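# Push utility cart through door into yellow bay

## Task

Move the utility cart through the self-closing door into the other room and leave it parked in the yellow bay so that all four wheels sit fully inside the taped area and none rests on the tape. The case of copy paper has to finish in the cart's top tray without any part of it overhanging the tray's edges. The door must be closed at the end. Either or both robots may be used, but a robot that falls over or is left tilted means failure.

## Robot and tools

Robots: r1 and r2 are identical Hello Robot Stretch 4 units, each about 1.6 m tall. Each has an omni-wheel base whose rim lies within 0.23 m of its centre, a lift on a mast, and one arm that reaches forward and ends in a wrist and gripper. Each robot reports everything in its own frames, so only camera images, lidar_m and wrist_depth_mm reveal where the two stand relative to each other. Pressing one robot hard against the other (including one gripper squeezing the other's fingers) fails the task; once bases touch, even millimetres more of driving is a hard press. Objects touching robots do not count.

Frames: the base frame has its origin on the floor below the base centre, x forward, y left, z up, in metres; hand_pose (a point between open fingertips, possibly printed inaccurately) is in this frame. The odometry frame is the base frame at the scene's start; base_odometry counts wheel turns only, heading in rad, positive left, -3.142 to 3.142.

move: one call per action. Arguments r1 and r2 each carry that robot's own part; an omitted robot gets nothing new. Always pass blocking: false (true or missing is refused); the call returns in about 0.5 s while motion continues. cameras picks images (omitted, null or ["all"] = all; [] = none). Inside a robot's part: "base" holds one relative offset from where the base last reported itself: translate_m (metres, forward +, -2 to 2), strafe_m (metres, left +, -2 to 2), or rotate_rad (radians, counter-clockwise +, -3.2 to 3.2); translate_m and strafe_m may be combined for a straight diagonal, rotation cannot be combined. "joints" holds absolute targets by name: lift_m 0 to 1.2 m; arm_m 0 to 0.55 m extension; wrist_yaw_rad -1.134 to 4.276 (0 ahead, + left, 3.14 folded back, above 3.4 may hit the arm); wrist_pitch_rad -1.117 to 4.259 (0 level, 1.57 pointing down); wrist_roll_rad -1.117 to 4.259 (+ clockwise viewed from behind); gripper_m -0.038 to 0.141 m fingertip gap (reading off by up to 0.015; -0.02 or less presses fingers together). Out-of-range joint targets are clipped; other out-of-range values are refused, unknown keys make the call invalid. "pace": slow/default/fast/max (base 0.1/0.3/0.4/0.6 m/s and 1/2/3/4 rad/s; lift up to 0.5 m/s; arm up to 0.7 m/s); a raised lift above 0.2 caps base speed. "speeds" sets per-joint top speed (not gripper). "contact_limits" 0 to 1 (default 0.5) for arm_m, lift_m, translate_m, strafe_m, rotate_rad, given alongside that command; a base limit persists until the next base command. Or send only {"end_of_arm": "enable_torque"} to revive a limp wrist or gripper motor. Each action lasts at most 15 s; moves time out after 14 s. A new move overrides only the targets it names.

wait: seconds 0 to 10, plus cameras; returns state and images, ending early when a commanded robot comes to rest. wait(0) shows the "earlier move" line. stop: brakes all running motions on both robots and re-brakes slack wheels; braking needs room. zoom_image: camera name plus region [x0, y0, x1, y1] in pixels from the top-left, at most 504 by 504, of a camera included in the latest images. finished_scene: scene = current scene number; the result must hold without the robots.

Results: the "move" line names each robot sent a motion with "done" or its worst status. Robots listed "as last shown" were not commanded. Status words: done, moving, off_target (rested short, may still push), contact_stop (held back, goes slack), time_out (target dropped), limit_stop_at_own_body, limit_stop_at_tilt (lean above 6 degrees; lift, arm and wheels go slack), torque_fault (motor limp). Any uncommanded stop, or a refused call, cancels the remaining move/wait/finished_scene calls in that reply. on_its_own lists what a robot did unbidden ("held at" is the target). lidar_m: 12 distances in metres in 30-degree sectors, 1st ahead, counter-clockwise (4th left, 7th behind, 10th right); "-" means nothing or closer than 0.25 m; misses glass and thin legs. wrist_depth_mm: 7x7 grid of depths, 100 to 2000 mm, "-" for unknown. turned_by_wheels vs turned_by_imu diverging by over about 0.1 rad means a slip or hit. base_tilt in degrees (forward, right), up to 3 degrees of bias. motor_effort is percent of max with peak in brackets; servo_current in mA.

Gripping: command a gap more than 0.015 below the object's width; about 0.06 below resists tugs; for a bar or handle use -0.02 or less. A gripper reading or "done" does not prove a grasp; rising servo_current does. For lift loads keep lift_m contact limit at least 0.3 for 2 kg, 0.15 for 1 kg.

Avoid: self-collision (gripper over the base with lift low, tilted-up and rolled wrists, wrist folded back while tilting); more than 1 kg held with arm_m above 0.2 while driving, turning or stopping, especially fast; steady hard pushing or pulling with a high gripper; base moves that jam the gripper against things (torque faults); slack lifts under load; two robots sharing one load, since their travel can differ by up to 3 cm per metre. Don't drop items, slam the door, or hit hard. A loose object may occasionally get nudged.

Each tool is called as name(argument=value, ...) on one line, values as JSON.

## Session

move()

Scene clock: 0.00 s.
r1.base_odometry: x=+0.000 y=+0.000 heading=+0.000
r1.turned_by_wheels: +0.000
r1.turned_by_imu: +0.000
r1.base_tilt: forward=-1.6 right=+1.3
r1.lidar_m: 1.92 2.25 3.81 1.93 0.97 0.84 0.83 0.93 0.77 0.76 0.93 1.59
r1.base_status: not commanded
r1.joint_positions: lift_m=+0.127 arm_m=+0.000 wrist_yaw_rad=+3.089 wrist_pitch_rad=+0.002 wrist_roll_rad=+0.000 gripper_m=+0.056
r1.joint_status: not commanded
r1.measured_speeds: all 0
r1.motor_effort: lift_m=+20 arm_m=-4 wheel_0=+0 wheel_1=+1 wheel_2=+1
r1.servo_current: wrist_yaw_rad=39 wrist_pitch_rad=46 wrist_roll_rad=65 gripper_m=39
r1.hand_pose: x=-0.1125 y=+0.1024 z=+0.3046 quat_wxyz=(+0.026, -0.001, +0.000, +1.000) (m; r1's base frame)
r1.wrist_depth_mm: 137 138 - - - - - / 113 139 - - - - - / 117 140 224 - - - - / 137 161 - - - - - / - - - - - - - / - - 191 - 187 - - / 842 759 750 788 788 732 768
r2.base_odometry: x=+0.000 y=+0.000 heading=+0.000
r2.turned_by_wheels: +0.000
r2.turned_by_imu: +0.000
r2.base_tilt: forward=-0.6 right=+0.1
r2.lidar_m: 2.02 1.45 1.40 1.49 2.01 2.22 2.34 3.17 1.60 3.62 2.59 2.46
r2.base_status: not commanded
r2.joint_positions: lift_m=+0.295 arm_m=+0.000 wrist_yaw_rad=+3.133 wrist_pitch_rad=+0.002 wrist_roll_rad=+0.000 gripper_m=+0.056
r2.joint_status: not commanded
r2.measured_speeds: all 0
r2.motor_effort: lift_m=+18 arm_m=-4 wheel_0=+0 wheel_1=-1 wheel_2=+0
r2.servo_current: wrist_yaw_rad=46 wrist_pitch_rad=39 wrist_roll_rad=46 gripper_m=59
r2.hand_pose: x=-0.1167 y=+0.0898 z=+0.4727 quat_wxyz=(+0.004, -0.001, +0.000, +1.000) (m; r2's base frame)
r2.wrist_depth_mm: - 140 - - - - - / - 126 150 - - - - / - 130 185 - - - - / 144 143 272 - - - - / 229 - - - - - - / 226 1576 196 1576 190 1618 1464 / 226 1060 1138 - - 1025 1060
pictures: r1_head_camera, r1_head_left_camera, r1_head_right_camera, r1_wrist_camera, r2_head_camera, r2_head_left_camera, r2_head_right_camera, r2_wrist_camera
Images, in order (width x height): r1_head_camera 420x560, r1_head_left_camera 420x672, r1_head_right_camera 420x672, r1_wrist_camera 616x392, r2_head_camera 420x560, r2_head_left_camera 420x672, r2_head_right_camera 420x672, r2_wrist_camera 616x392.

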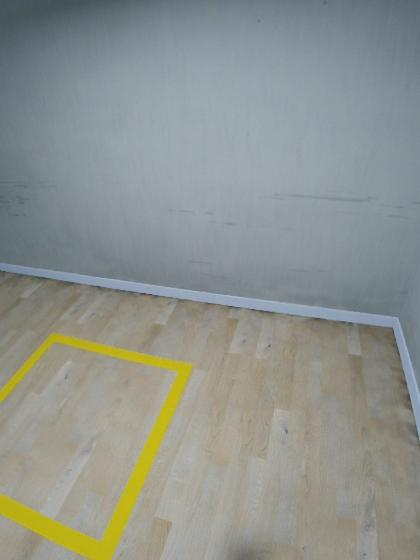

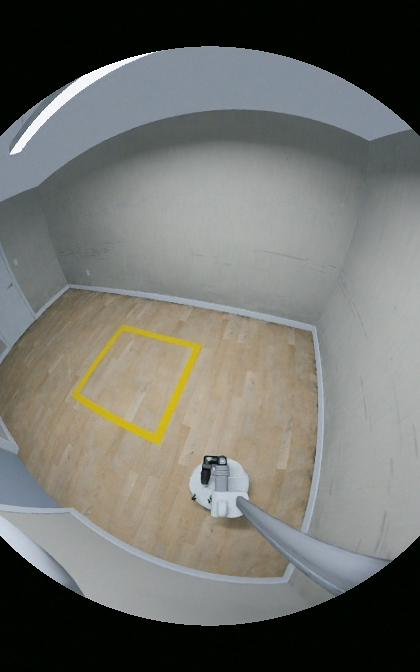

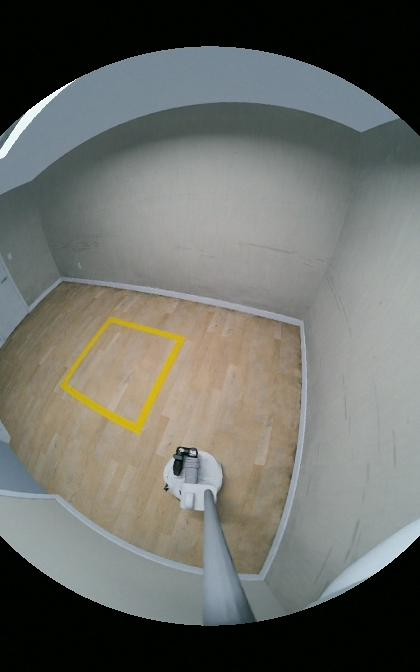

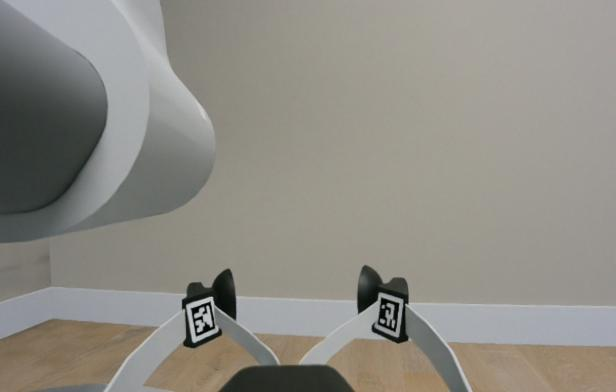

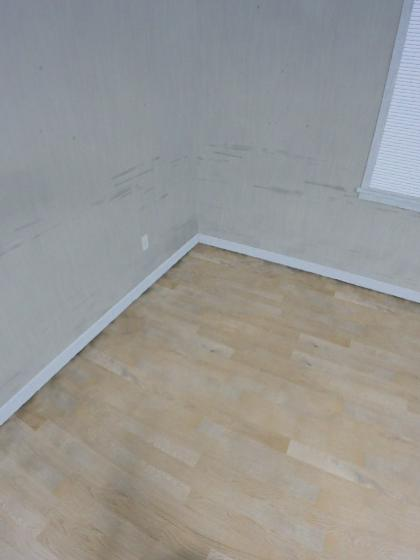

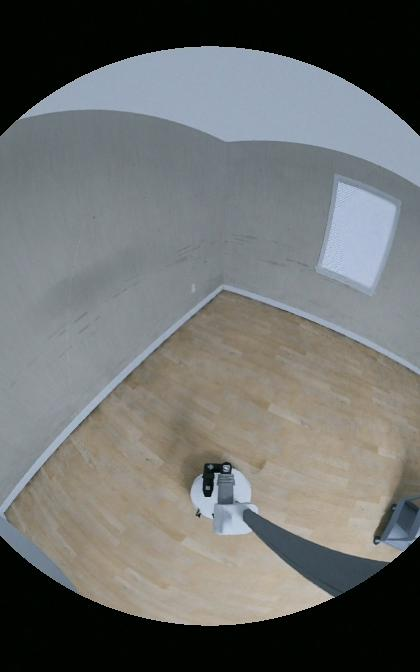

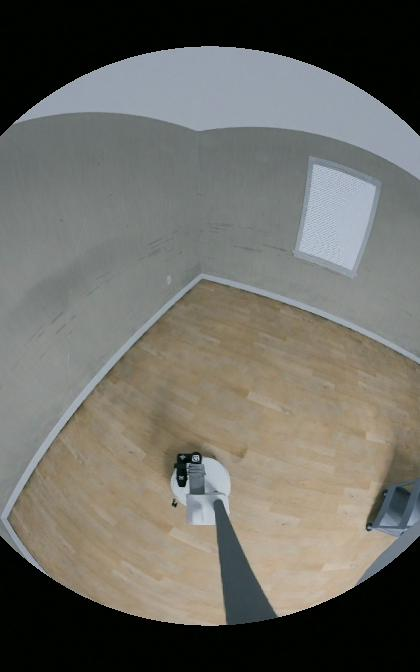

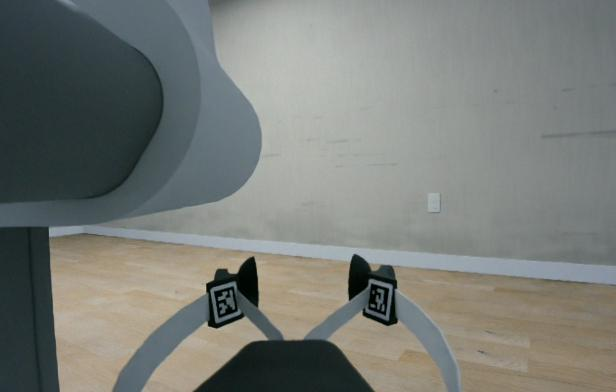

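move(r1={"base":{"rotate_rad":1.4},"pace":"fast"}, r2={"base":{"rotate_rad":-1.6},"pace":"fast"}, blocking=false, cameras=[])

wait(seconds=2, cameras=[])

wait(seconds=1)

Scene clock: 4.40 s.
move: r1 moving; r2 moving
r1.base_odometry: x=+0.000 y=+0.000 heading=+0.378
r1.turned_by_wheels: +0.378
r1.turned_by_imu: +0.379
r1.base_tilt: forward=-1.6 right=+1.2
r1.lidar_m: 2.06 3.10 2.42 1.11 0.86 0.81 0.91 0.78 0.78 0.85 1.27 1.93
r1.base_status: rotate_rad moving
r1.joint_positions: lift_m=+0.127 arm_m=+0.000 wrist_yaw_rad=+3.089 wrist_pitch_rad=+0.002 wrist_roll_rad=+0.000 gripper_m=+0.056
r1.joint_status: not commanded
r1.measured_speeds: translate_m=+0.000 strafe_m=+0.000 rotate_rad=+1.458 lift_m=+0.000 arm_m=+0.000 wrist_yaw_rad=+0.000 wrist_pitch_rad=+0.000 wrist_roll_rad=+0.000
r1.motor_effort: lift_m=+20(20) arm_m=-4(4) wheel_0=-9(10) wheel_1=-8(10) wheel_2=-9(9)
r1.servo_current: wrist_yaw_rad=59(59) wrist_pitch_rad=39(46) wrist_roll_rad=46(59) gripper_m=39(39)
r1.hand_pose: x=-0.1125 y=+0.1024 z=+0.3046 quat_wxyz=(+0.026, -0.001, +0.000, +1.000) (m; r1's base frame)
r1.wrist_depth_mm: 136 138 - - - - - / 113 139 - - - - - / 118 140 229 - - - - / 137 161 - - - - - / - - - - - - - / - 991 190 - 187 - - / 778 750 750 798 750 699 -
r2.base_odometry: x=+0.000 y=+0.000 heading=-0.378
r2.turned_by_wheels: -0.378
r2.turned_by_imu: -0.366
r2.base_tilt: forward=-0.7 right=+0.1
r2.lidar_m: 2.47 1.77 1.43 1.38 1.56 2.26 2.24 2.48 3.79 1.63 3.18 2.52
r2.base_status: rotate_rad moving
r2.joint_positions: lift_m=+0.295 arm_m=+0.000 wrist_yaw_rad=+3.133 wrist_pitch_rad=+0.002 wrist_roll_rad=+0.000 gripper_m=+0.056
r2.joint_status: not commanded
r2.measured_speeds: translate_m=+0.000 strafe_m=-0.001 rotate_rad=-1.461 lift_m=+0.000 arm_m=+0.000 wrist_yaw_rad=+0.000 wrist_pitch_rad=+0.000 wrist_roll_rad=+0.000
r2.motor_effort: lift_m=+18(18) arm_m=-4(4) wheel_0=+9(10) wheel_1=+10(12) wheel_2=+11(12)
r2.servo_current: wrist_yaw_rad=33(52) wrist_pitch_rad=39(46) wrist_roll_rad=52(52) gripper_m=39(59)
r2.hand_pose: x=-0.1167 y=+0.0898 z=+0.4727 quat_wxyz=(+0.004, -0.001, +0.000, +1.000) (m; r2's base frame)
r2.wrist_depth_mm: - 141 - - - - - / - 127 150 - - - - / - 130 184 - - - - / 144 143 272 - - - - / 229 - - - - - - / 227 1576 196 1576 190 1661 1464 / 226 1060 1138 - - 1060 1060
pictures: none
No camera images: "cameras" was empty.

Scene clock: 5.57 s.
earlier move: r1 done; r2 moving
r1.base_odometry: x=+0.000 y=+0.000 heading=+1.400
r1.turned_by_wheels: +1.022
r1.turned_by_imu: +1.028
r1.base_tilt: forward=-1.6 right=+1.3
r1.lidar_m: 2.65 1.15 0.87 0.83 0.88 0.80 0.76 0.83 1.26 1.91 2.06 3.01
r1.base_status: done
r1.joint_positions: lift_m=+0.127 arm_m=+0.000 wrist_yaw_rad=+3.089 wrist_pitch_rad=+0.002 wrist_roll_rad=+0.000 gripper_m=+0.056
r1.joint_status: not commanded
r1.measured_speeds: all 0
r1.motor_effort: lift_m=+20(20) arm_m=-4(4) wheel_0=-1(11) wheel_1=+0(10) wheel_2=+1(10)
r1.servo_current: wrist_yaw_rad=59(59) wrist_pitch_rad=46(52) wrist_roll_rad=65(65) gripper_m=39(46)
r1.hand_pose: x=-0.1125 y=+0.1024 z=+0.3046 quat_wxyz=(+0.026, -0.001, +0.000, +1.000) (m; r1's base frame)
r1.wrist_depth_mm: 137 138 - - - - - / 113 139 - - - - - / 117 140 228 - - - - / 137 162 - - - - - / - - - - - - - / - - 190 - 188 - - / 788 715 759 143 741 778 809
r2.base_odometry: x=+0.000 y=+0.000 heading=-1.599
r2.turned_by_wheels: -1.221
r2.turned_by_imu: -1.189
r2.base_tilt: forward=-0.6 right=+0.1
r2.lidar_m: 3.68 2.63 2.47 2.06 1.47 1.38 1.49 2.00 2.22 2.32 3.16 1.60
r2.base_status: rotate_rad moving
r2.joint_positions: lift_m=+0.295 arm_m=+0.000 wrist_yaw_rad=+3.133 wrist_pitch_rad=+0.002 wrist_roll_rad=+0.000 gripper_m=+0.056
r2.joint_status: not commanded
r2.measured_speeds: all 0
r2.motor_effort: lift_m=+18(18) arm_m=-4(4) wheel_0=+2(13) wheel_1=+0(14) wheel_2=+3(12)
r2.servo_current: wrist_yaw_rad=39(59) wrist_pitch_rad=33(46) wrist_roll_rad=46(52) gripper_m=46(59)
r2.hand_pose: x=-0.1167 y=+0.0898 z=+0.4727 quat_wxyz=(+0.004, -0.001, +0.000, +1.000) (m; r2's base frame)
r2.wrist_depth_mm: - 141 - - - - - / - 126 142 - - - - / - 130 185 - - - - / 144 144 226 - - - - / 230 - - - - - - / 227 1576 196 1308 190 - - / 226 1078 1138 - - 1042 1060
wait: 1.17 of 2 s (r1 has come to rest)
pictures: none
No camera images: "cameras" was empty.

Scene clock: 5.67 s.
earlier move: r2 done
r1.base_odometry: x=+0.000 y=+0.000 heading=+1.400
r1.turned_by_wheels: +0.000
r1.turned_by_imu: +0.000
r1.base_tilt: forward=-1.6 right=+1.2
r1.lidar_m: 2.65 1.15 0.86 0.84 0.90 0.80 0.77 0.84 1.24 1.93 2.05 2.94
r1.base_status: done
r1.joint_positions: lift_m=+0.127 arm_m=+0.000 wrist_yaw_rad=+3.089 wrist_pitch_rad=+0.002 wrist_roll_rad=+0.000 gripper_m=+0.056
r1.joint_status: not commanded
r1.measured_speeds: all 0
r1.motor_effort: lift_m=+20(20) arm_m=-4(4) wheel_0=-2(11) wheel_1=+0(10) wheel_2=+1(10)
r1.servo_current: wrist_yaw_rad=59(59) wrist_pitch_rad=46(52) wrist_roll_rad=39(65) gripper_m=39(46)
r1.hand_pose: x=-0.1125 y=+0.1024 z=+0.3046 quat_wxyz=(+0.026, -0.001, +0.000, +1.000) (m; r1's base frame)
r1.wrist_depth_mm: 136 139 - - - - - / 113 139 - - - - - / 117 140 228 - - - - / 137 161 - - - - - / - - - - - - - / - - 190 - 188 - - / 778 707 759 143 750 778 809
r2.base_odometry: x=+0.000 y=+0.000 heading=-1.599
r2.turned_by_wheels: +0.000
r2.turned_by_imu: +0.000
r2.base_tilt: forward=-0.7 right=+0.1
r2.lidar_m: 3.64 2.62 2.49 2.05 1.47 1.39 1.47 1.98 2.21 2.30 3.09 1.61
r2.base_status: done
r2.joint_positions: lift_m=+0.295 arm_m=+0.000 wrist_yaw_rad=+3.133 wrist_pitch_rad=+0.002 wrist_roll_rad=+0.000 gripper_m=+0.056
r2.joint_status: not commanded
r2.measured_speeds: all 0
r2.motor_effort: lift_m=+18(18) arm_m=-4(4) wheel_0=+4(13) wheel_1=+1(14) wheel_2=+3(12)
r2.servo_current: wrist_yaw_rad=46(59) wrist_pitch_rad=46(46) wrist_roll_rad=46(52) gripper_m=52(59)
r2.hand_pose: x=-0.1167 y=+0.0898 z=+0.4727 quat_wxyz=(+0.004, -0.001, +0.000, +1.000) (m; r2's base frame)
r2.wrist_depth_mm: - 141 - - - - - / - 127 141 - - - - / - 129 185 - - - - / 144 144 227 - - - - / 231 - - - - - - / 227 1576 196 1336 190 - - / 225 1078 1138 - - 1042 1060
wait: 0.10 of 1 s (r2 has come to rest)
pictures: r1_head_camera, r1_head_left_camera, r1_head_right_camera, r1_wrist_camera, r2_head_camera, r2_head_left_camera, r2_head_right_camera, r2_wrist_camera
Images, in order (width x height): r1_head_camera 420x560, r1_head_left_camera 420x672, r1_head_right_camera 420x672, r1_wrist_camera 616x392, r2_head_camera 420x560, r2_head_left_camera 420x672, r2_head_right_camera 420x672, r2_wrist_camera 616x392.

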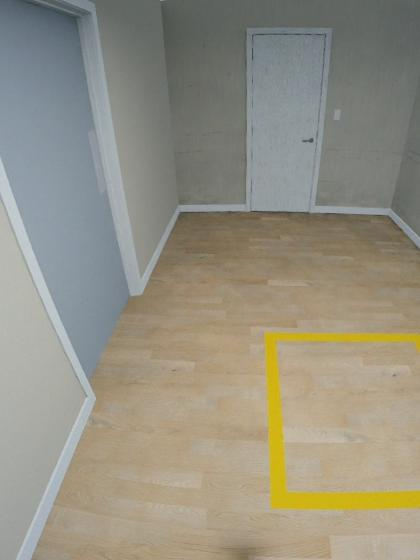

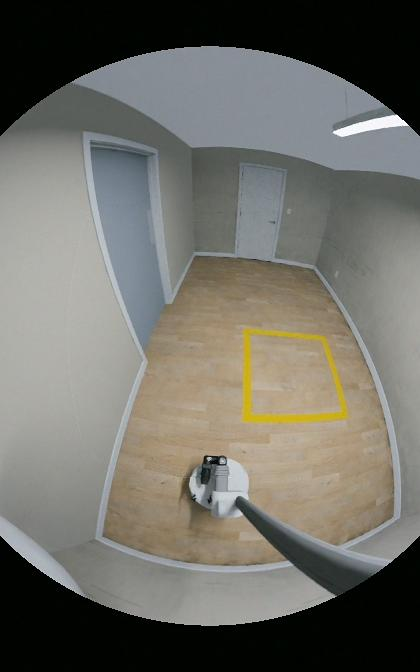

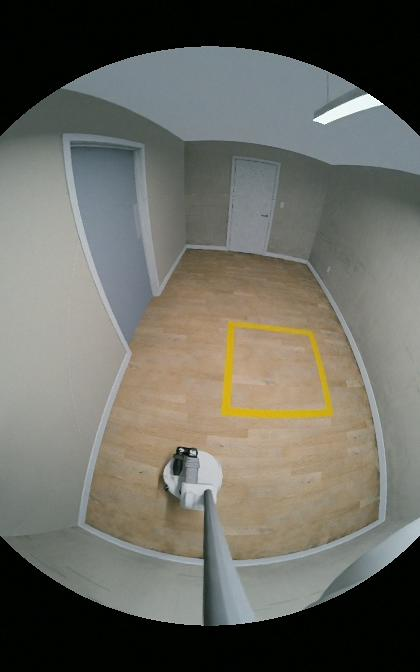

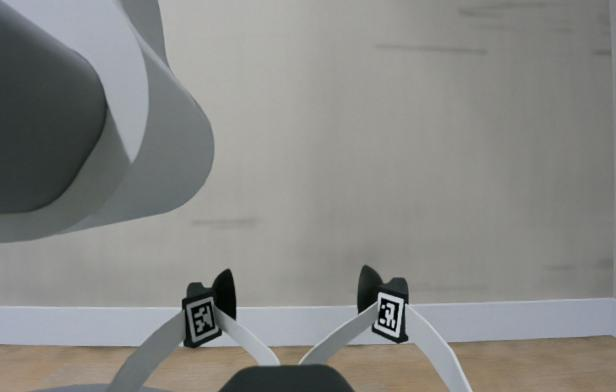

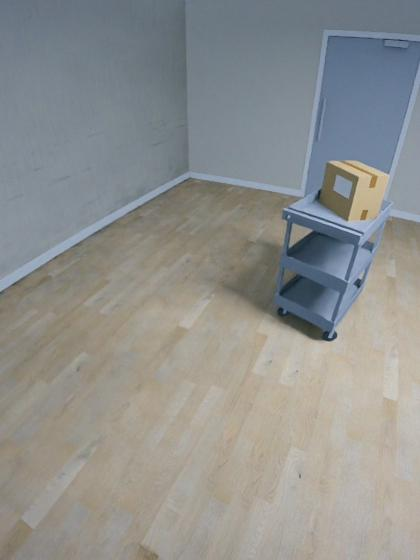

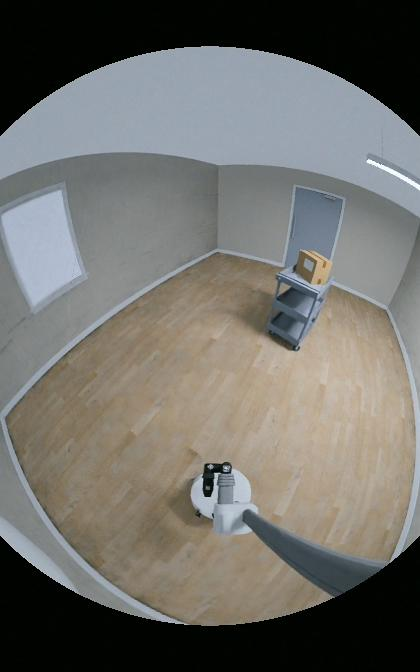

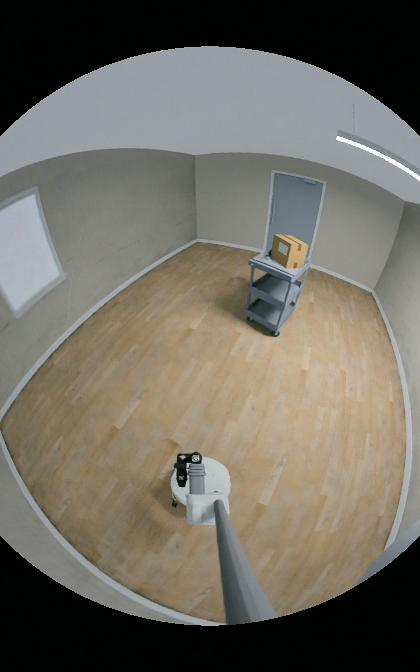

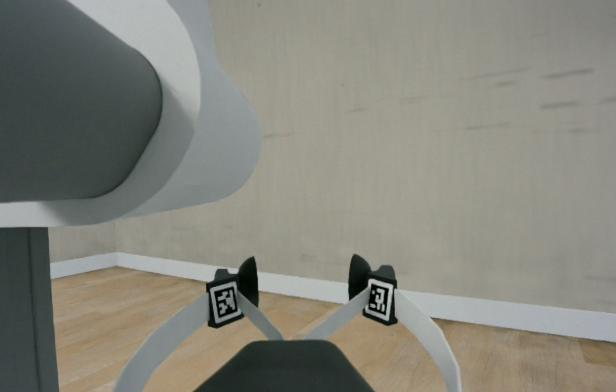

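zoom_image(camera="r2_head_camera", region=[240, 20, 420, 350])

zoom_image(camera="r1_head_camera", region=[0, 0, 200, 400])

zoom_image(camera="r1_head_left_camera", region=[60, 120, 360, 440])

Scaled by 1.527 from the camera's 420x560 image, which has a finer 1200x1600 frame.

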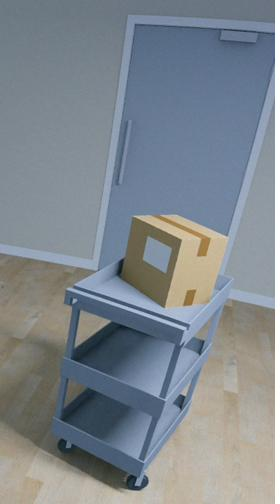

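Scaled by 1.260 from the camera's 420x560 image, which has a finer 600x800 frame.

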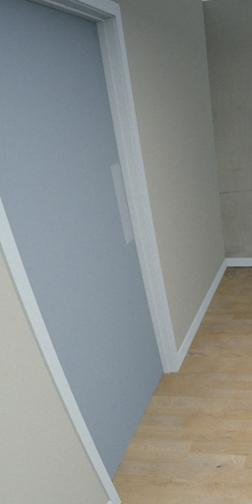

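Scaled by 1.575 from the camera's 420x672 image, which has a finer 600x960 frame.

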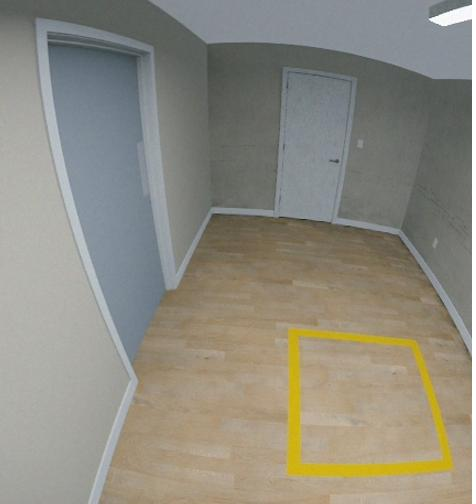

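move(r1={"base":{"translate_m":1.5,"strafe_m":-0.1},"pace":"max"}, r2={"base":{"rotate_rad":-0.5},"pace":"fast"}, blocking=false, cameras=[])

wait(seconds=2, cameras=["r2_head_camera","r2_head_left_camera","r2_head_right_camera"])

wait(seconds=2.5, cameras=["r1_head_camera","r1_head_left_camera","r2_head_camera","r2_head_right_camera","r2_head_left_camera"])

Scene clock: 72.53 s.
move: r1 moving; r2 moving
r1.base_odometry: x=+0.015 y=+0.061 heading=+1.400
r1.turned_by_wheels: +0.000
r1.turned_by_imu: +0.000
r1.base_tilt: forward=-1.6 right=+1.3
r1.lidar_m: 2.66 1.14 0.87 0.83 0.90 0.87 0.82 0.90 1.33 1.93 2.05 2.99
r1.base_status: translate_m moving; strafe_m moving
r1.joint_positions: lift_m=+0.127 arm_m=+0.000 wrist_yaw_rad=+3.089 wrist_pitch_rad=+0.002 wrist_roll_rad=+0.000 gripper_m=+0.056
r1.joint_status: not commanded
r1.measured_speeds: translate_m=+0.242 strafe_m=-0.016 rotate_rad=-0.003 lift_m=+0.000 arm_m=+0.000 wrist_yaw_rad=+0.000 wrist_pitch_rad=+0.000 wrist_roll_rad=+0.000
r1.motor_effort: lift_m=+20(20) arm_m=-4(4) wheel_0=+10(12) wheel_1=+7(8) wheel_2=-13(13)
r1.servo_current: wrist_yaw_rad=46(59) wrist_pitch_rad=46(46) wrist_roll_rad=26(65) gripper_m=39(46)
r1.hand_pose: x=-0.1125 y=+0.1024 z=+0.3046 quat_wxyz=(+0.026, -0.001, +0.000, +1.000) (m; r1's base frame)
r1.wrist_depth_mm: - 137 - - - - - / - 137 - - - - - / 110 138 205 - - - - / 124 139 237 - - - - / - - - - - - - / - - 190 - 187 - - / 842 759 750 798 798 768 809
r2.base_odometry: x=+0.000 y=+0.000 heading=-1.952
r2.turned_by_wheels: -0.353
r2.turned_by_imu: -0.342
r2.base_tilt: forward=-0.7 right=+0.1
r2.lidar_m: 1.63 3.17 2.51 2.49 1.79 1.42 1.41 1.53 2.26 2.23 2.46 3.80
r2.base_status: rotate_rad moving
r2.joint_positions: lift_m=+0.295 arm_m=+0.000 wrist_yaw_rad=+3.133 wrist_pitch_rad=+0.002 wrist_roll_rad=+0.000 gripper_m=+0.056
r2.joint_status: not commanded
r2.measured_speeds: translate_m=-0.001 strafe_m=+0.002 rotate_rad=-0.990 lift_m=+0.000 arm_m=+0.000 wrist_yaw_rad=+0.000 wrist_pitch_rad=+0.000 wrist_roll_rad=+0.000
r2.motor_effort: lift_m=+18(18) arm_m=-4(4) wheel_0=+1(13) wheel_1=+5(12) wheel_2=+7(12)
r2.servo_current: wrist_yaw_rad=46(59) wrist_pitch_rad=33(46) wrist_roll_rad=52(59) gripper_m=52(52)
r2.hand_pose: x=-0.1167 y=+0.0898 z=+0.4727 quat_wxyz=(+0.004, -0.001, +0.000, +1.000) (m; r2's base frame)
r2.wrist_depth_mm: - 141 - - - - - / - 127 141 - - - - / - 129 184 - - - - / 144 144 208 - - - - / 220 - - - - - - / 227 1430 193 171 190 - - / 226 1060 1138 - - 1042 1078
pictures: none
No camera images: "cameras" was empty.

Scene clock: 73.13 s.
earlier move: r1 moving; r2 done
r1.base_odometry: x=+0.072 y=+0.296 heading=+1.400
r1.turned_by_wheels: +0.000
r1.turned_by_imu: -0.001
r1.base_tilt: forward=-1.7 right=+1.2
r1.lidar_m: 2.67 1.13 0.86 0.84 0.90 1.06 1.09 1.15 1.69 1.93 2.05 3.00
r1.base_status: translate_m moving; strafe_m moving
r1.joint_positions: lift_m=+0.127 arm_m=+0.000 wrist_yaw_rad=+3.089 wrist_pitch_rad=+0.002 wrist_roll_rad=+0.000 gripper_m=+0.056
r1.joint_status: not commanded
r1.measured_speeds: translate_m=+0.543 strafe_m=-0.037 rotate_rad=+0.002 lift_m=+0.000 arm_m=+0.000 wrist_yaw_rad=+0.000 wrist_pitch_rad=+0.000 wrist_roll_rad=+0.000
r1.motor_effort: lift_m=+20(20) arm_m=-4(4) wheel_0=+10(12) wheel_1=+6(8) wheel_2=-15(16)
r1.servo_current: wrist_yaw_rad=46(65) wrist_pitch_rad=39(52) wrist_roll_rad=59(65) gripper_m=33(46)
r1.hand_pose: x=-0.1125 y=+0.1024 z=+0.3046 quat_wxyz=(+0.026, -0.001, +0.000, +1.000) (m; r1's base frame)
r1.wrist_depth_mm: - 137 - - - - - / - 138 - - - - - / 110 138 204 - - - - / 125 139 237 - - - - / - - - - - - - / 1098 1098 190 1078 187 1060 1025 / 842 750 750 798 809 788 820
r2.base_odometry: x=+0.000 y=+0.000 heading=-2.099
r2.turned_by_wheels: -0.147
r2.turned_by_imu: -0.143
r2.base_tilt: forward=-0.6 right=+0.1
r2.lidar_m: 1.61 3.58 2.57 2.46 2.02 1.44 1.42 1.46 2.05 2.20 2.33 3.21
r2.base_status: done
r2.joint_positions: lift_m=+0.295 arm_m=+0.000 wrist_yaw_rad=+3.133 wrist_pitch_rad=+0.002 wrist_roll_rad=+0.000 gripper_m=+0.056
r2.joint_status: not commanded
r2.measured_speeds: all 0
r2.motor_effort: lift_m=+18(18) arm_m=-4(4) wheel_0=+3(13) wheel_1=+1(12) wheel_2=+2(12)
r2.servo_current: wrist_yaw_rad=46(59) wrist_pitch_rad=46(46) wrist_roll_rad=46(59) gripper_m=52(52)
r2.hand_pose: x=-0.1167 y=+0.0898 z=+0.4727 quat_wxyz=(+0.004, -0.001, +0.000, +1.000) (m; r2's base frame)
r2.wrist_depth_mm: - 141 - - - - - / - 127 141 - - - - / - 129 185 - - - - / 144 144 207 - - - - / 220 - - - - - - / 220 1397 190 171 190 1397 1336 / 227 1060 1118 - - 1025 1078
wait: 0.60 of 2 s (r2 has come to rest)
pictures: r2_head_camera, r2_head_left_camera, r2_head_right_camera
Images, in order (width x height): r2_head_camera 420x560, r2_head_left_camera 420x672, r2_head_right_camera 420x672.

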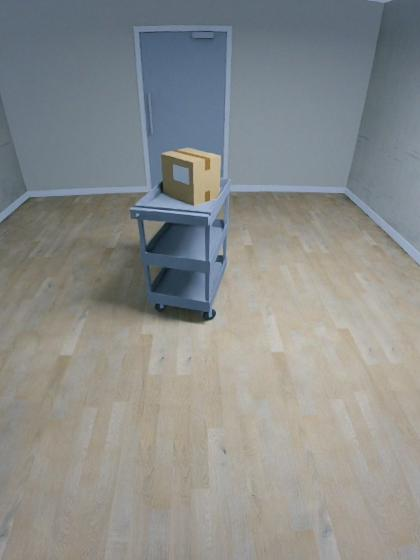

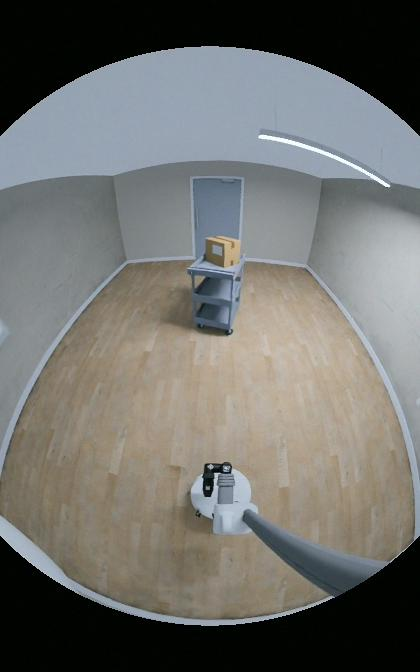

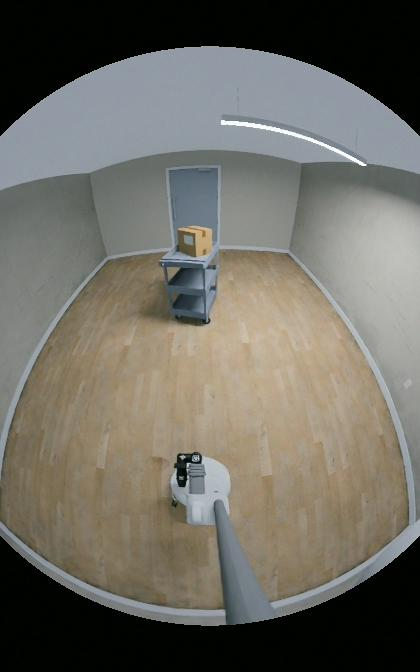

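Scene clock: 75.63 s.
earlier move: r1 moving
r1.base_odometry: x=+0.353 y=+1.459 heading=+1.401
r1.turned_by_wheels: +0.000
r1.turned_by_imu: +0.001
r1.base_tilt: forward=-1.5 right=+1.2
r1.lidar_m: 2.38 1.12 0.96 0.90 0.93 1.32 2.28 2.45 2.02 1.91 2.07 2.46
r1.base_status: translate_m moving; strafe_m moving
r1.joint_positions: lift_m=+0.127 arm_m=+0.000 wrist_yaw_rad=+3.089 wrist_pitch_rad=+0.002 wrist_roll_rad=+0.000 gripper_m=+0.056
r1.joint_status: not commanded
r1.measured_speeds: translate_m=+0.059 strafe_m=-0.003 rotate_rad=+0.003 lift_m=+0.000 arm_m=+0.000 wrist_yaw_rad=+0.000 wrist_pitch_rad=+0.000 wrist_roll_rad=+0.000
r1.motor_effort: lift_m=+20(20) arm_m=-4(4) wheel_0=+1(12) wheel_1=+0(8) wheel_2=+4(16)
r1.servo_current: wrist_yaw_rad=46(72) wrist_pitch_rad=46(52) wrist_roll_rad=52(65) gripper_m=39(52)
r1.hand_pose: x=-0.1125 y=+0.1024 z=+0.3046 quat_wxyz=(+0.026, -0.001, +0.000, +1.000) (m; r1's base frame)
r1.wrist_depth_mm: 136 138 - - - - - / 113 139 - - - - - / 118 140 273 - - - - / 137 162 - - - - - / 1921 - - - - 1863 - / 1308 1205 193 1182 188 1160 1025 / 842 750 759 798 788 778 809
r2.base_odometry: x=+0.000 y=+0.000 heading=-2.099
r2.turned_by_wheels: +0.000
r2.turned_by_imu: +0.000
r2.base_tilt: forward=-0.7 right=+0.1
r2.lidar_m: 1.59 3.53 2.62 2.49 2.00 1.48 1.40 1.48 2.02 2.22 2.31 3.18
r2.base_status: done
r2.joint_positions: lift_m=+0.295 arm_m=+0.000 wrist_yaw_rad=+3.133 wrist_pitch_rad=+0.002 wrist_roll_rad=+0.000 gripper_m=+0.056
r2.joint_status: not commanded
r2.measured_speeds: all 0
r2.motor_effort: lift_m=+18(18) arm_m=-4(4) wheel_0=+3(13) wheel_1=+1(12) wheel_2=+3(12)
r2.servo_current: wrist_yaw_rad=46(65) wrist_pitch_rad=46(46) wrist_roll_rad=46(59) gripper_m=52(52)
r2.hand_pose: x=-0.1167 y=+0.0898 z=+0.4727 quat_wxyz=(+0.004, -0.001, +0.000, +1.000) (m; r2's base frame)
r2.wrist_depth_mm: - 141 - - - - - / - 126 141 - - - - / - 129 185 - - - - / 144 143 208 - - - - / 220 - - - - - - / 220 1430 191 171 190 1366 1336 / 226 1078 1138 - - 1042 1042
wait: 2.50 s; no rest
pictures: r1_head_camera, r1_head_left_camera, r2_head_camera, r2_head_left_camera, r2_head_right_camera
Images, in order (width x height): r1_head_camera 420x560, r1_head_left_camera 420x672, r2_head_camera 420x560, r2_head_left_camera 420x672, r2_head_right_camera 420x672.

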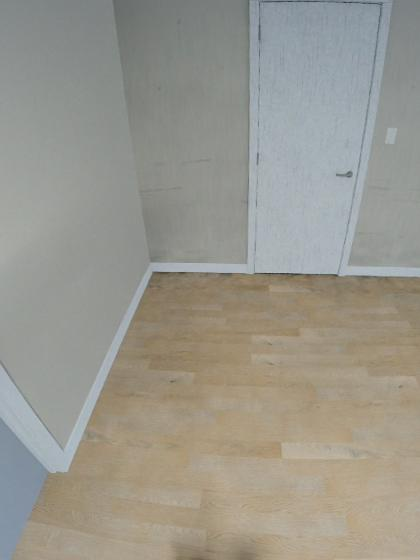

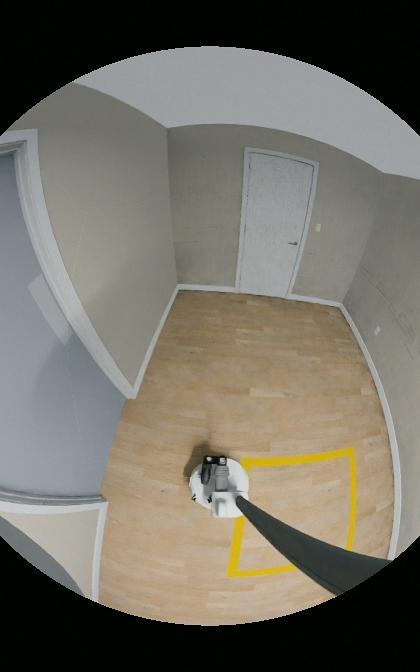

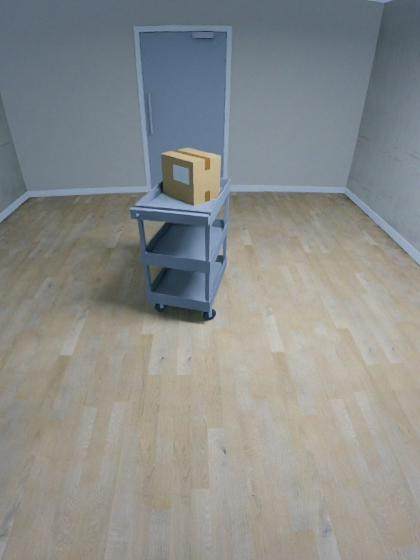

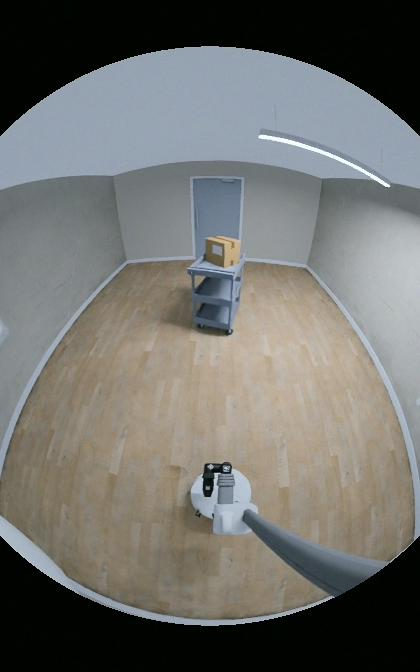

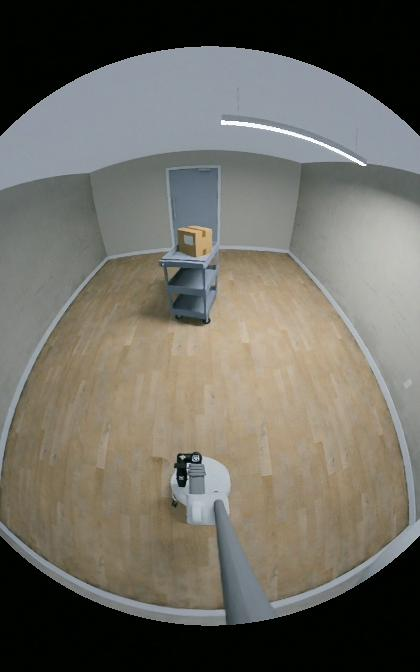

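move(r1={"base":{"rotate_rad":1.6},"pace":"fast"}, r2={"base":{"translate_m":0.6},"joints":{"lift_m":0.75,"wrist_yaw_rad":0},"pace":"fast"}, blocking=false, cameras=[])

wait(seconds=3, cameras=["r1_head_camera","r1_head_left_camera"])

wait(seconds=1.5, cameras=["r2_head_camera","r2_head_left_camera","r2_wrist_camera"])

Scene clock: 83.17 s.
earlier move: r1 done
move: r1 moving; r2 moving
r1.base_odometry: x=+0.353 y=+1.461 heading=+1.778
r1.turned_by_wheels: +0.378
r1.turned_by_imu: +0.379
r1.base_tilt: forward=-1.6 right=+1.3
r1.lidar_m: 1.32 0.99 0.92 0.94 1.13 2.27 2.31 2.09 1.95 1.98 2.57 2.44
r1.base_status: rotate_rad moving
r1.joint_positions: lift_m=+0.127 arm_m=+0.000 wrist_yaw_rad=+3.089 wrist_pitch_rad=+0.002 wrist_roll_rad=+0.000 gripper_m=+0.056
r1.joint_status: not commanded
r1.measured_speeds: translate_m=+0.000 strafe_m=+0.000 rotate_rad=+1.461 lift_m=+0.000 arm_m=+0.000 wrist_yaw_rad=+0.000 wrist_pitch_rad=+0.000 wrist_roll_rad=+0.000
r1.motor_effort: lift_m=+20(20) arm_m=-4(4) wheel_0=-10(10) wheel_1=-8(9) wheel_2=-9(9)
r1.servo_current: wrist_yaw_rad=39(65) wrist_pitch_rad=39(52) wrist_roll_rad=46(78) gripper_m=33(52)
r1.hand_pose: x=-0.1125 y=+0.1024 z=+0.3046 quat_wxyz=(+0.026, -0.001, +0.000, +1.000) (m; r1's base frame)
r1.wrist_depth_mm: 136 139 - - - - - / 113 139 - - - - - / 117 140 273 - - - - / 137 161 - - - - - / 1921 - - - - - - / 1205 1336 194 1182 187 1160 1138 / 842 750 750 153 798 778 809
r2.base_odometry: x=-0.025 y=-0.043 heading=-2.099
r2.turned_by_wheels: +0.000
r2.turned_by_imu: +0.001
r2.base_tilt: forward=-0.7 right=+0.1
r2.lidar_m: 1.55 3.56 2.59 2.46 2.05 1.55 1.45 1.53 2.13 2.22 2.36 3.19
r2.base_status: translate_m moving
r2.joint_positions: lift_m=+0.358 arm_m=+0.000 wrist_yaw_rad=+2.523 wrist_pitch_rad=+0.002 wrist_roll_rad=+0.000 gripper_m=+0.056
r2.joint_status: lift_m moving; wrist_yaw_rad moving
r2.measured_speeds: translate_m=+0.194 strafe_m=-0.002 rotate_rad=+0.000 lift_m=+0.243 arm_m=+0.000 wrist_yaw_rad=-1.732 wrist_pitch_rad=+0.000 wrist_roll_rad=+0.000
r2.motor_effort: lift_m=+23(25) arm_m=-4(4) wheel_0=+6(11) wheel_1=+10(10) wheel_2=-15(15)
r2.servo_current: wrist_yaw_rad=91(156) wrist_pitch_rad=46(46) wrist_roll_rad=52(59) gripper_m=46(59)
r2.hand_pose: x=-0.0133 y=+0.2385 z=+0.5357 quat_wxyz=(+0.305, -0.001, +0.000, +0.953) (m; r2's base frame)
r2.wrist_depth_mm: - - - - - - - / - - - - - - - / - - - - - - - / - - - - - - - / - - - - - - - / - - 190 1576 191 1808 1618 / 1182 1182 1229 - - 1160 1160
pictures: none
No camera images: "cameras" was empty.

Scene clock: 84.43 s.
earlier move: r1 done; r2 moving
r1.base_odometry: x=+0.353 y=+1.461 heading=+3.000
r1.turned_by_wheels: +1.222
r1.turned_by_imu: +1.229
r1.base_tilt: forward=-1.6 right=+1.2
r1.lidar_m: 0.90 0.94 1.34 2.27 2.43 1.97 1.92 2.10 2.50 2.45 1.10 0.92
r1.base_status: done
r1.joint_positions: lift_m=+0.127 arm_m=+0.000 wrist_yaw_rad=+3.089 wrist_pitch_rad=+0.002 wrist_roll_rad=+0.000 gripper_m=+0.056
r1.joint_status: not commanded
r1.measured_speeds: all 0
r1.motor_effort: lift_m=+20(20) arm_m=-4(4) wheel_0=-1(10) wheel_1=+1(10) wheel_2=+0(11)
r1.servo_current: wrist_yaw_rad=39(65) wrist_pitch_rad=39(52) wrist_roll_rad=65(78) gripper_m=39(52)
r1.hand_pose: x=-0.1125 y=+0.1024 z=+0.3046 quat_wxyz=(+0.026, -0.001, +0.000, +1.000) (m; r1's base frame)
r1.wrist_depth_mm: 136 138 - - - - - / 113 139 - - - - - / 117 140 267 - - - - / 137 162 - - - - - / 1921 - - - - - - / 1182 1229 193 1182 187 1160 1118 / 842 750 759 798 798 768 809
r2.base_odometry: x=-0.248 y=-0.426 heading=-2.099
r2.turned_by_wheels: +0.000
r2.turned_by_imu: +0.001
r2.base_tilt: forward=-0.7 right=+0.1
r2.lidar_m: 1.12 1.27 2.64 2.49 2.64 2.01 1.89 1.97 2.32 2.23 2.35 3.22
r2.base_status: translate_m moving
r2.joint_positions: lift_m=+0.743 arm_m=+0.000 wrist_yaw_rad=+0.323 wrist_pitch_rad=+0.002 wrist_roll_rad=+0.000 gripper_m=+0.056
r2.joint_status: lift_m moving; wrist_yaw_rad moving
r2.measured_speeds: translate_m=+0.300 strafe_m=-0.001 rotate_rad=+0.000 lift_m=+0.092 arm_m=+0.000 wrist_yaw_rad=-1.745 wrist_pitch_rad=+0.000 wrist_roll_rad=+0.000
r2.motor_effort: lift_m=+20(26) arm_m=-4(4) wheel_0=+3(13) wheel_1=+3(10) wheel_2=+0(17)
r2.servo_current: wrist_yaw_rad=104(156) wrist_pitch_rad=46(46) wrist_roll_rad=46(59) gripper_m=46(59)
r2.hand_pose: x=+0.4721 y=+0.0086 z=+0.9205 quat_wxyz=(+0.987, +0.000, +0.001, +0.161) (m; r2's base frame)
r2.wrist_depth_mm: - - - - - - - / - - - - - - - / - - - - - - - / - - - - 1308 1160 - / - - - - 1008 - - / - - 196 - 188 1397 - / - 1921 1921 - - - 1921
wait: 1.27 of 3 s (r1 has come to rest)
pictures: r1_head_camera, r1_head_left_camera
Images, in order (width x height): r1_head_camera 420x560, r1_head_left_camera 420x672.

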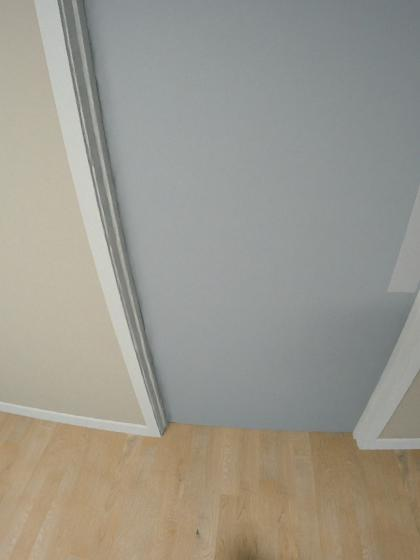

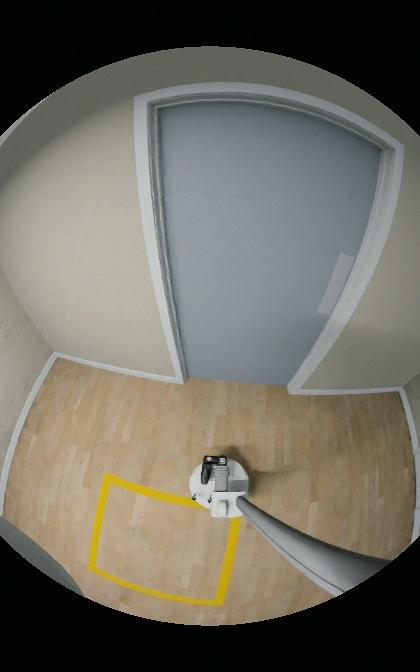

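Scene clock: 85.47 s.
earlier move: r2 done
r1.base_odometry: x=+0.353 y=+1.461 heading=+3.000
r1.turned_by_wheels: +0.000
r1.turned_by_imu: +0.000
r1.base_tilt: forward=-1.6 right=+1.3
r1.lidar_m: 0.90 0.94 1.34 2.27 2.43 1.96 1.93 2.13 2.49 2.45 1.09 0.94
r1.base_status: done
r1.joint_positions: lift_m=+0.127 arm_m=+0.000 wrist_yaw_rad=+3.089 wrist_pitch_rad=+0.002 wrist_roll_rad=+0.000 gripper_m=+0.056
r1.joint_status: not commanded
r1.measured_speeds: all 0
r1.motor_effort: lift_m=+20(20) arm_m=-4(4) wheel_0=+0(10) wheel_1=+1(10) wheel_2=+0(11)
r1.servo_current: wrist_yaw_rad=39(72) wrist_pitch_rad=39(52) wrist_roll_rad=33(78) gripper_m=46(52)
r1.hand_pose: x=-0.1125 y=+0.1024 z=+0.3046 quat_wxyz=(+0.026, -0.001, +0.000, +1.000) (m; r1's base frame)
r1.wrist_depth_mm: 136 138 - - - - - / 113 139 - - - - - / 117 139 268 - - - - / 137 163 - - - - - / 1983 - - - - - - / 1205 1229 194 1182 187 1160 1138 / 854 750 759 798 809 778 820
r2.base_odometry: x=-0.302 y=-0.518 heading=-2.099
r2.turned_by_wheels: +0.000
r2.turned_by_imu: +0.000
r2.base_tilt: forward=-0.7 right=+0.1
r2.lidar_m: 1.01 1.17 2.61 2.49 2.63 2.06 2.00 2.10 2.32 2.23 2.34 3.22
r2.base_status: done
r2.joint_positions: lift_m=+0.750 arm_m=+0.000 wrist_yaw_rad=+0.003 wrist_pitch_rad=+0.002 wrist_roll_rad=+0.000 gripper_m=+0.056
r2.joint_status: all done
r2.measured_speeds: all 0
r2.motor_effort: lift_m=+21(26) arm_m=-4(4) wheel_0=+1(13) wheel_1=+1(10) wheel_2=-1(17)
r2.servo_current: wrist_yaw_rad=39(156) wrist_pitch_rad=39(46) wrist_roll_rad=46(59) gripper_m=46(59)
r2.hand_pose: x=+0.4596 y=-0.0865 z=+0.9275 quat_wxyz=(+1.000, +0.000, +0.001, +0.002) (m; r2's base frame)
r2.wrist_depth_mm: - - - - - - - / - - - - - - - / - - - - - - - / - - - 1138 - - - / - - 946 1060 - - - / - - 192 842 190 - - / - 1921 - - - - 1863
wait: 1.03 of 1.5 s (r2 has come to rest)
pictures: r2_head_camera, r2_head_left_camera, r2_wrist_camera
Images, in order (width x height): r2_head_camera 420x560, r2_head_left_camera 420x672, r2_wrist_camera 616x392.

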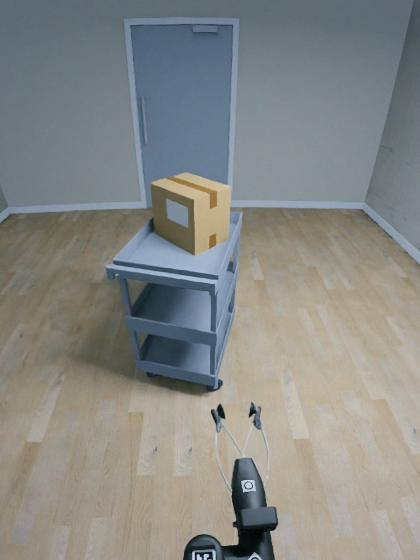

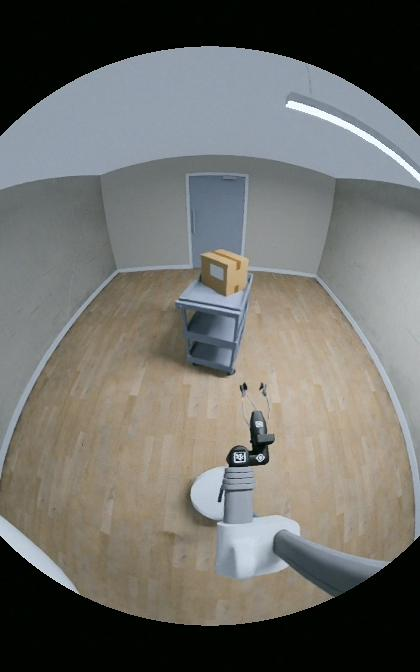

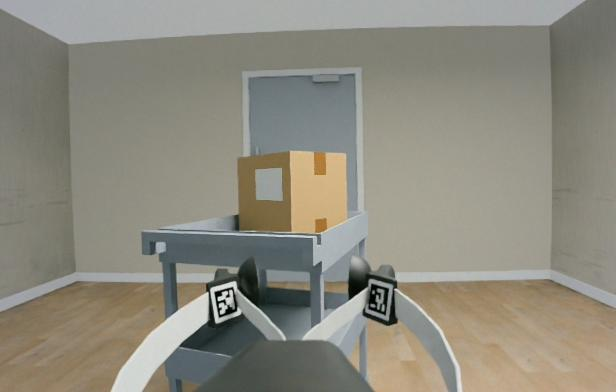

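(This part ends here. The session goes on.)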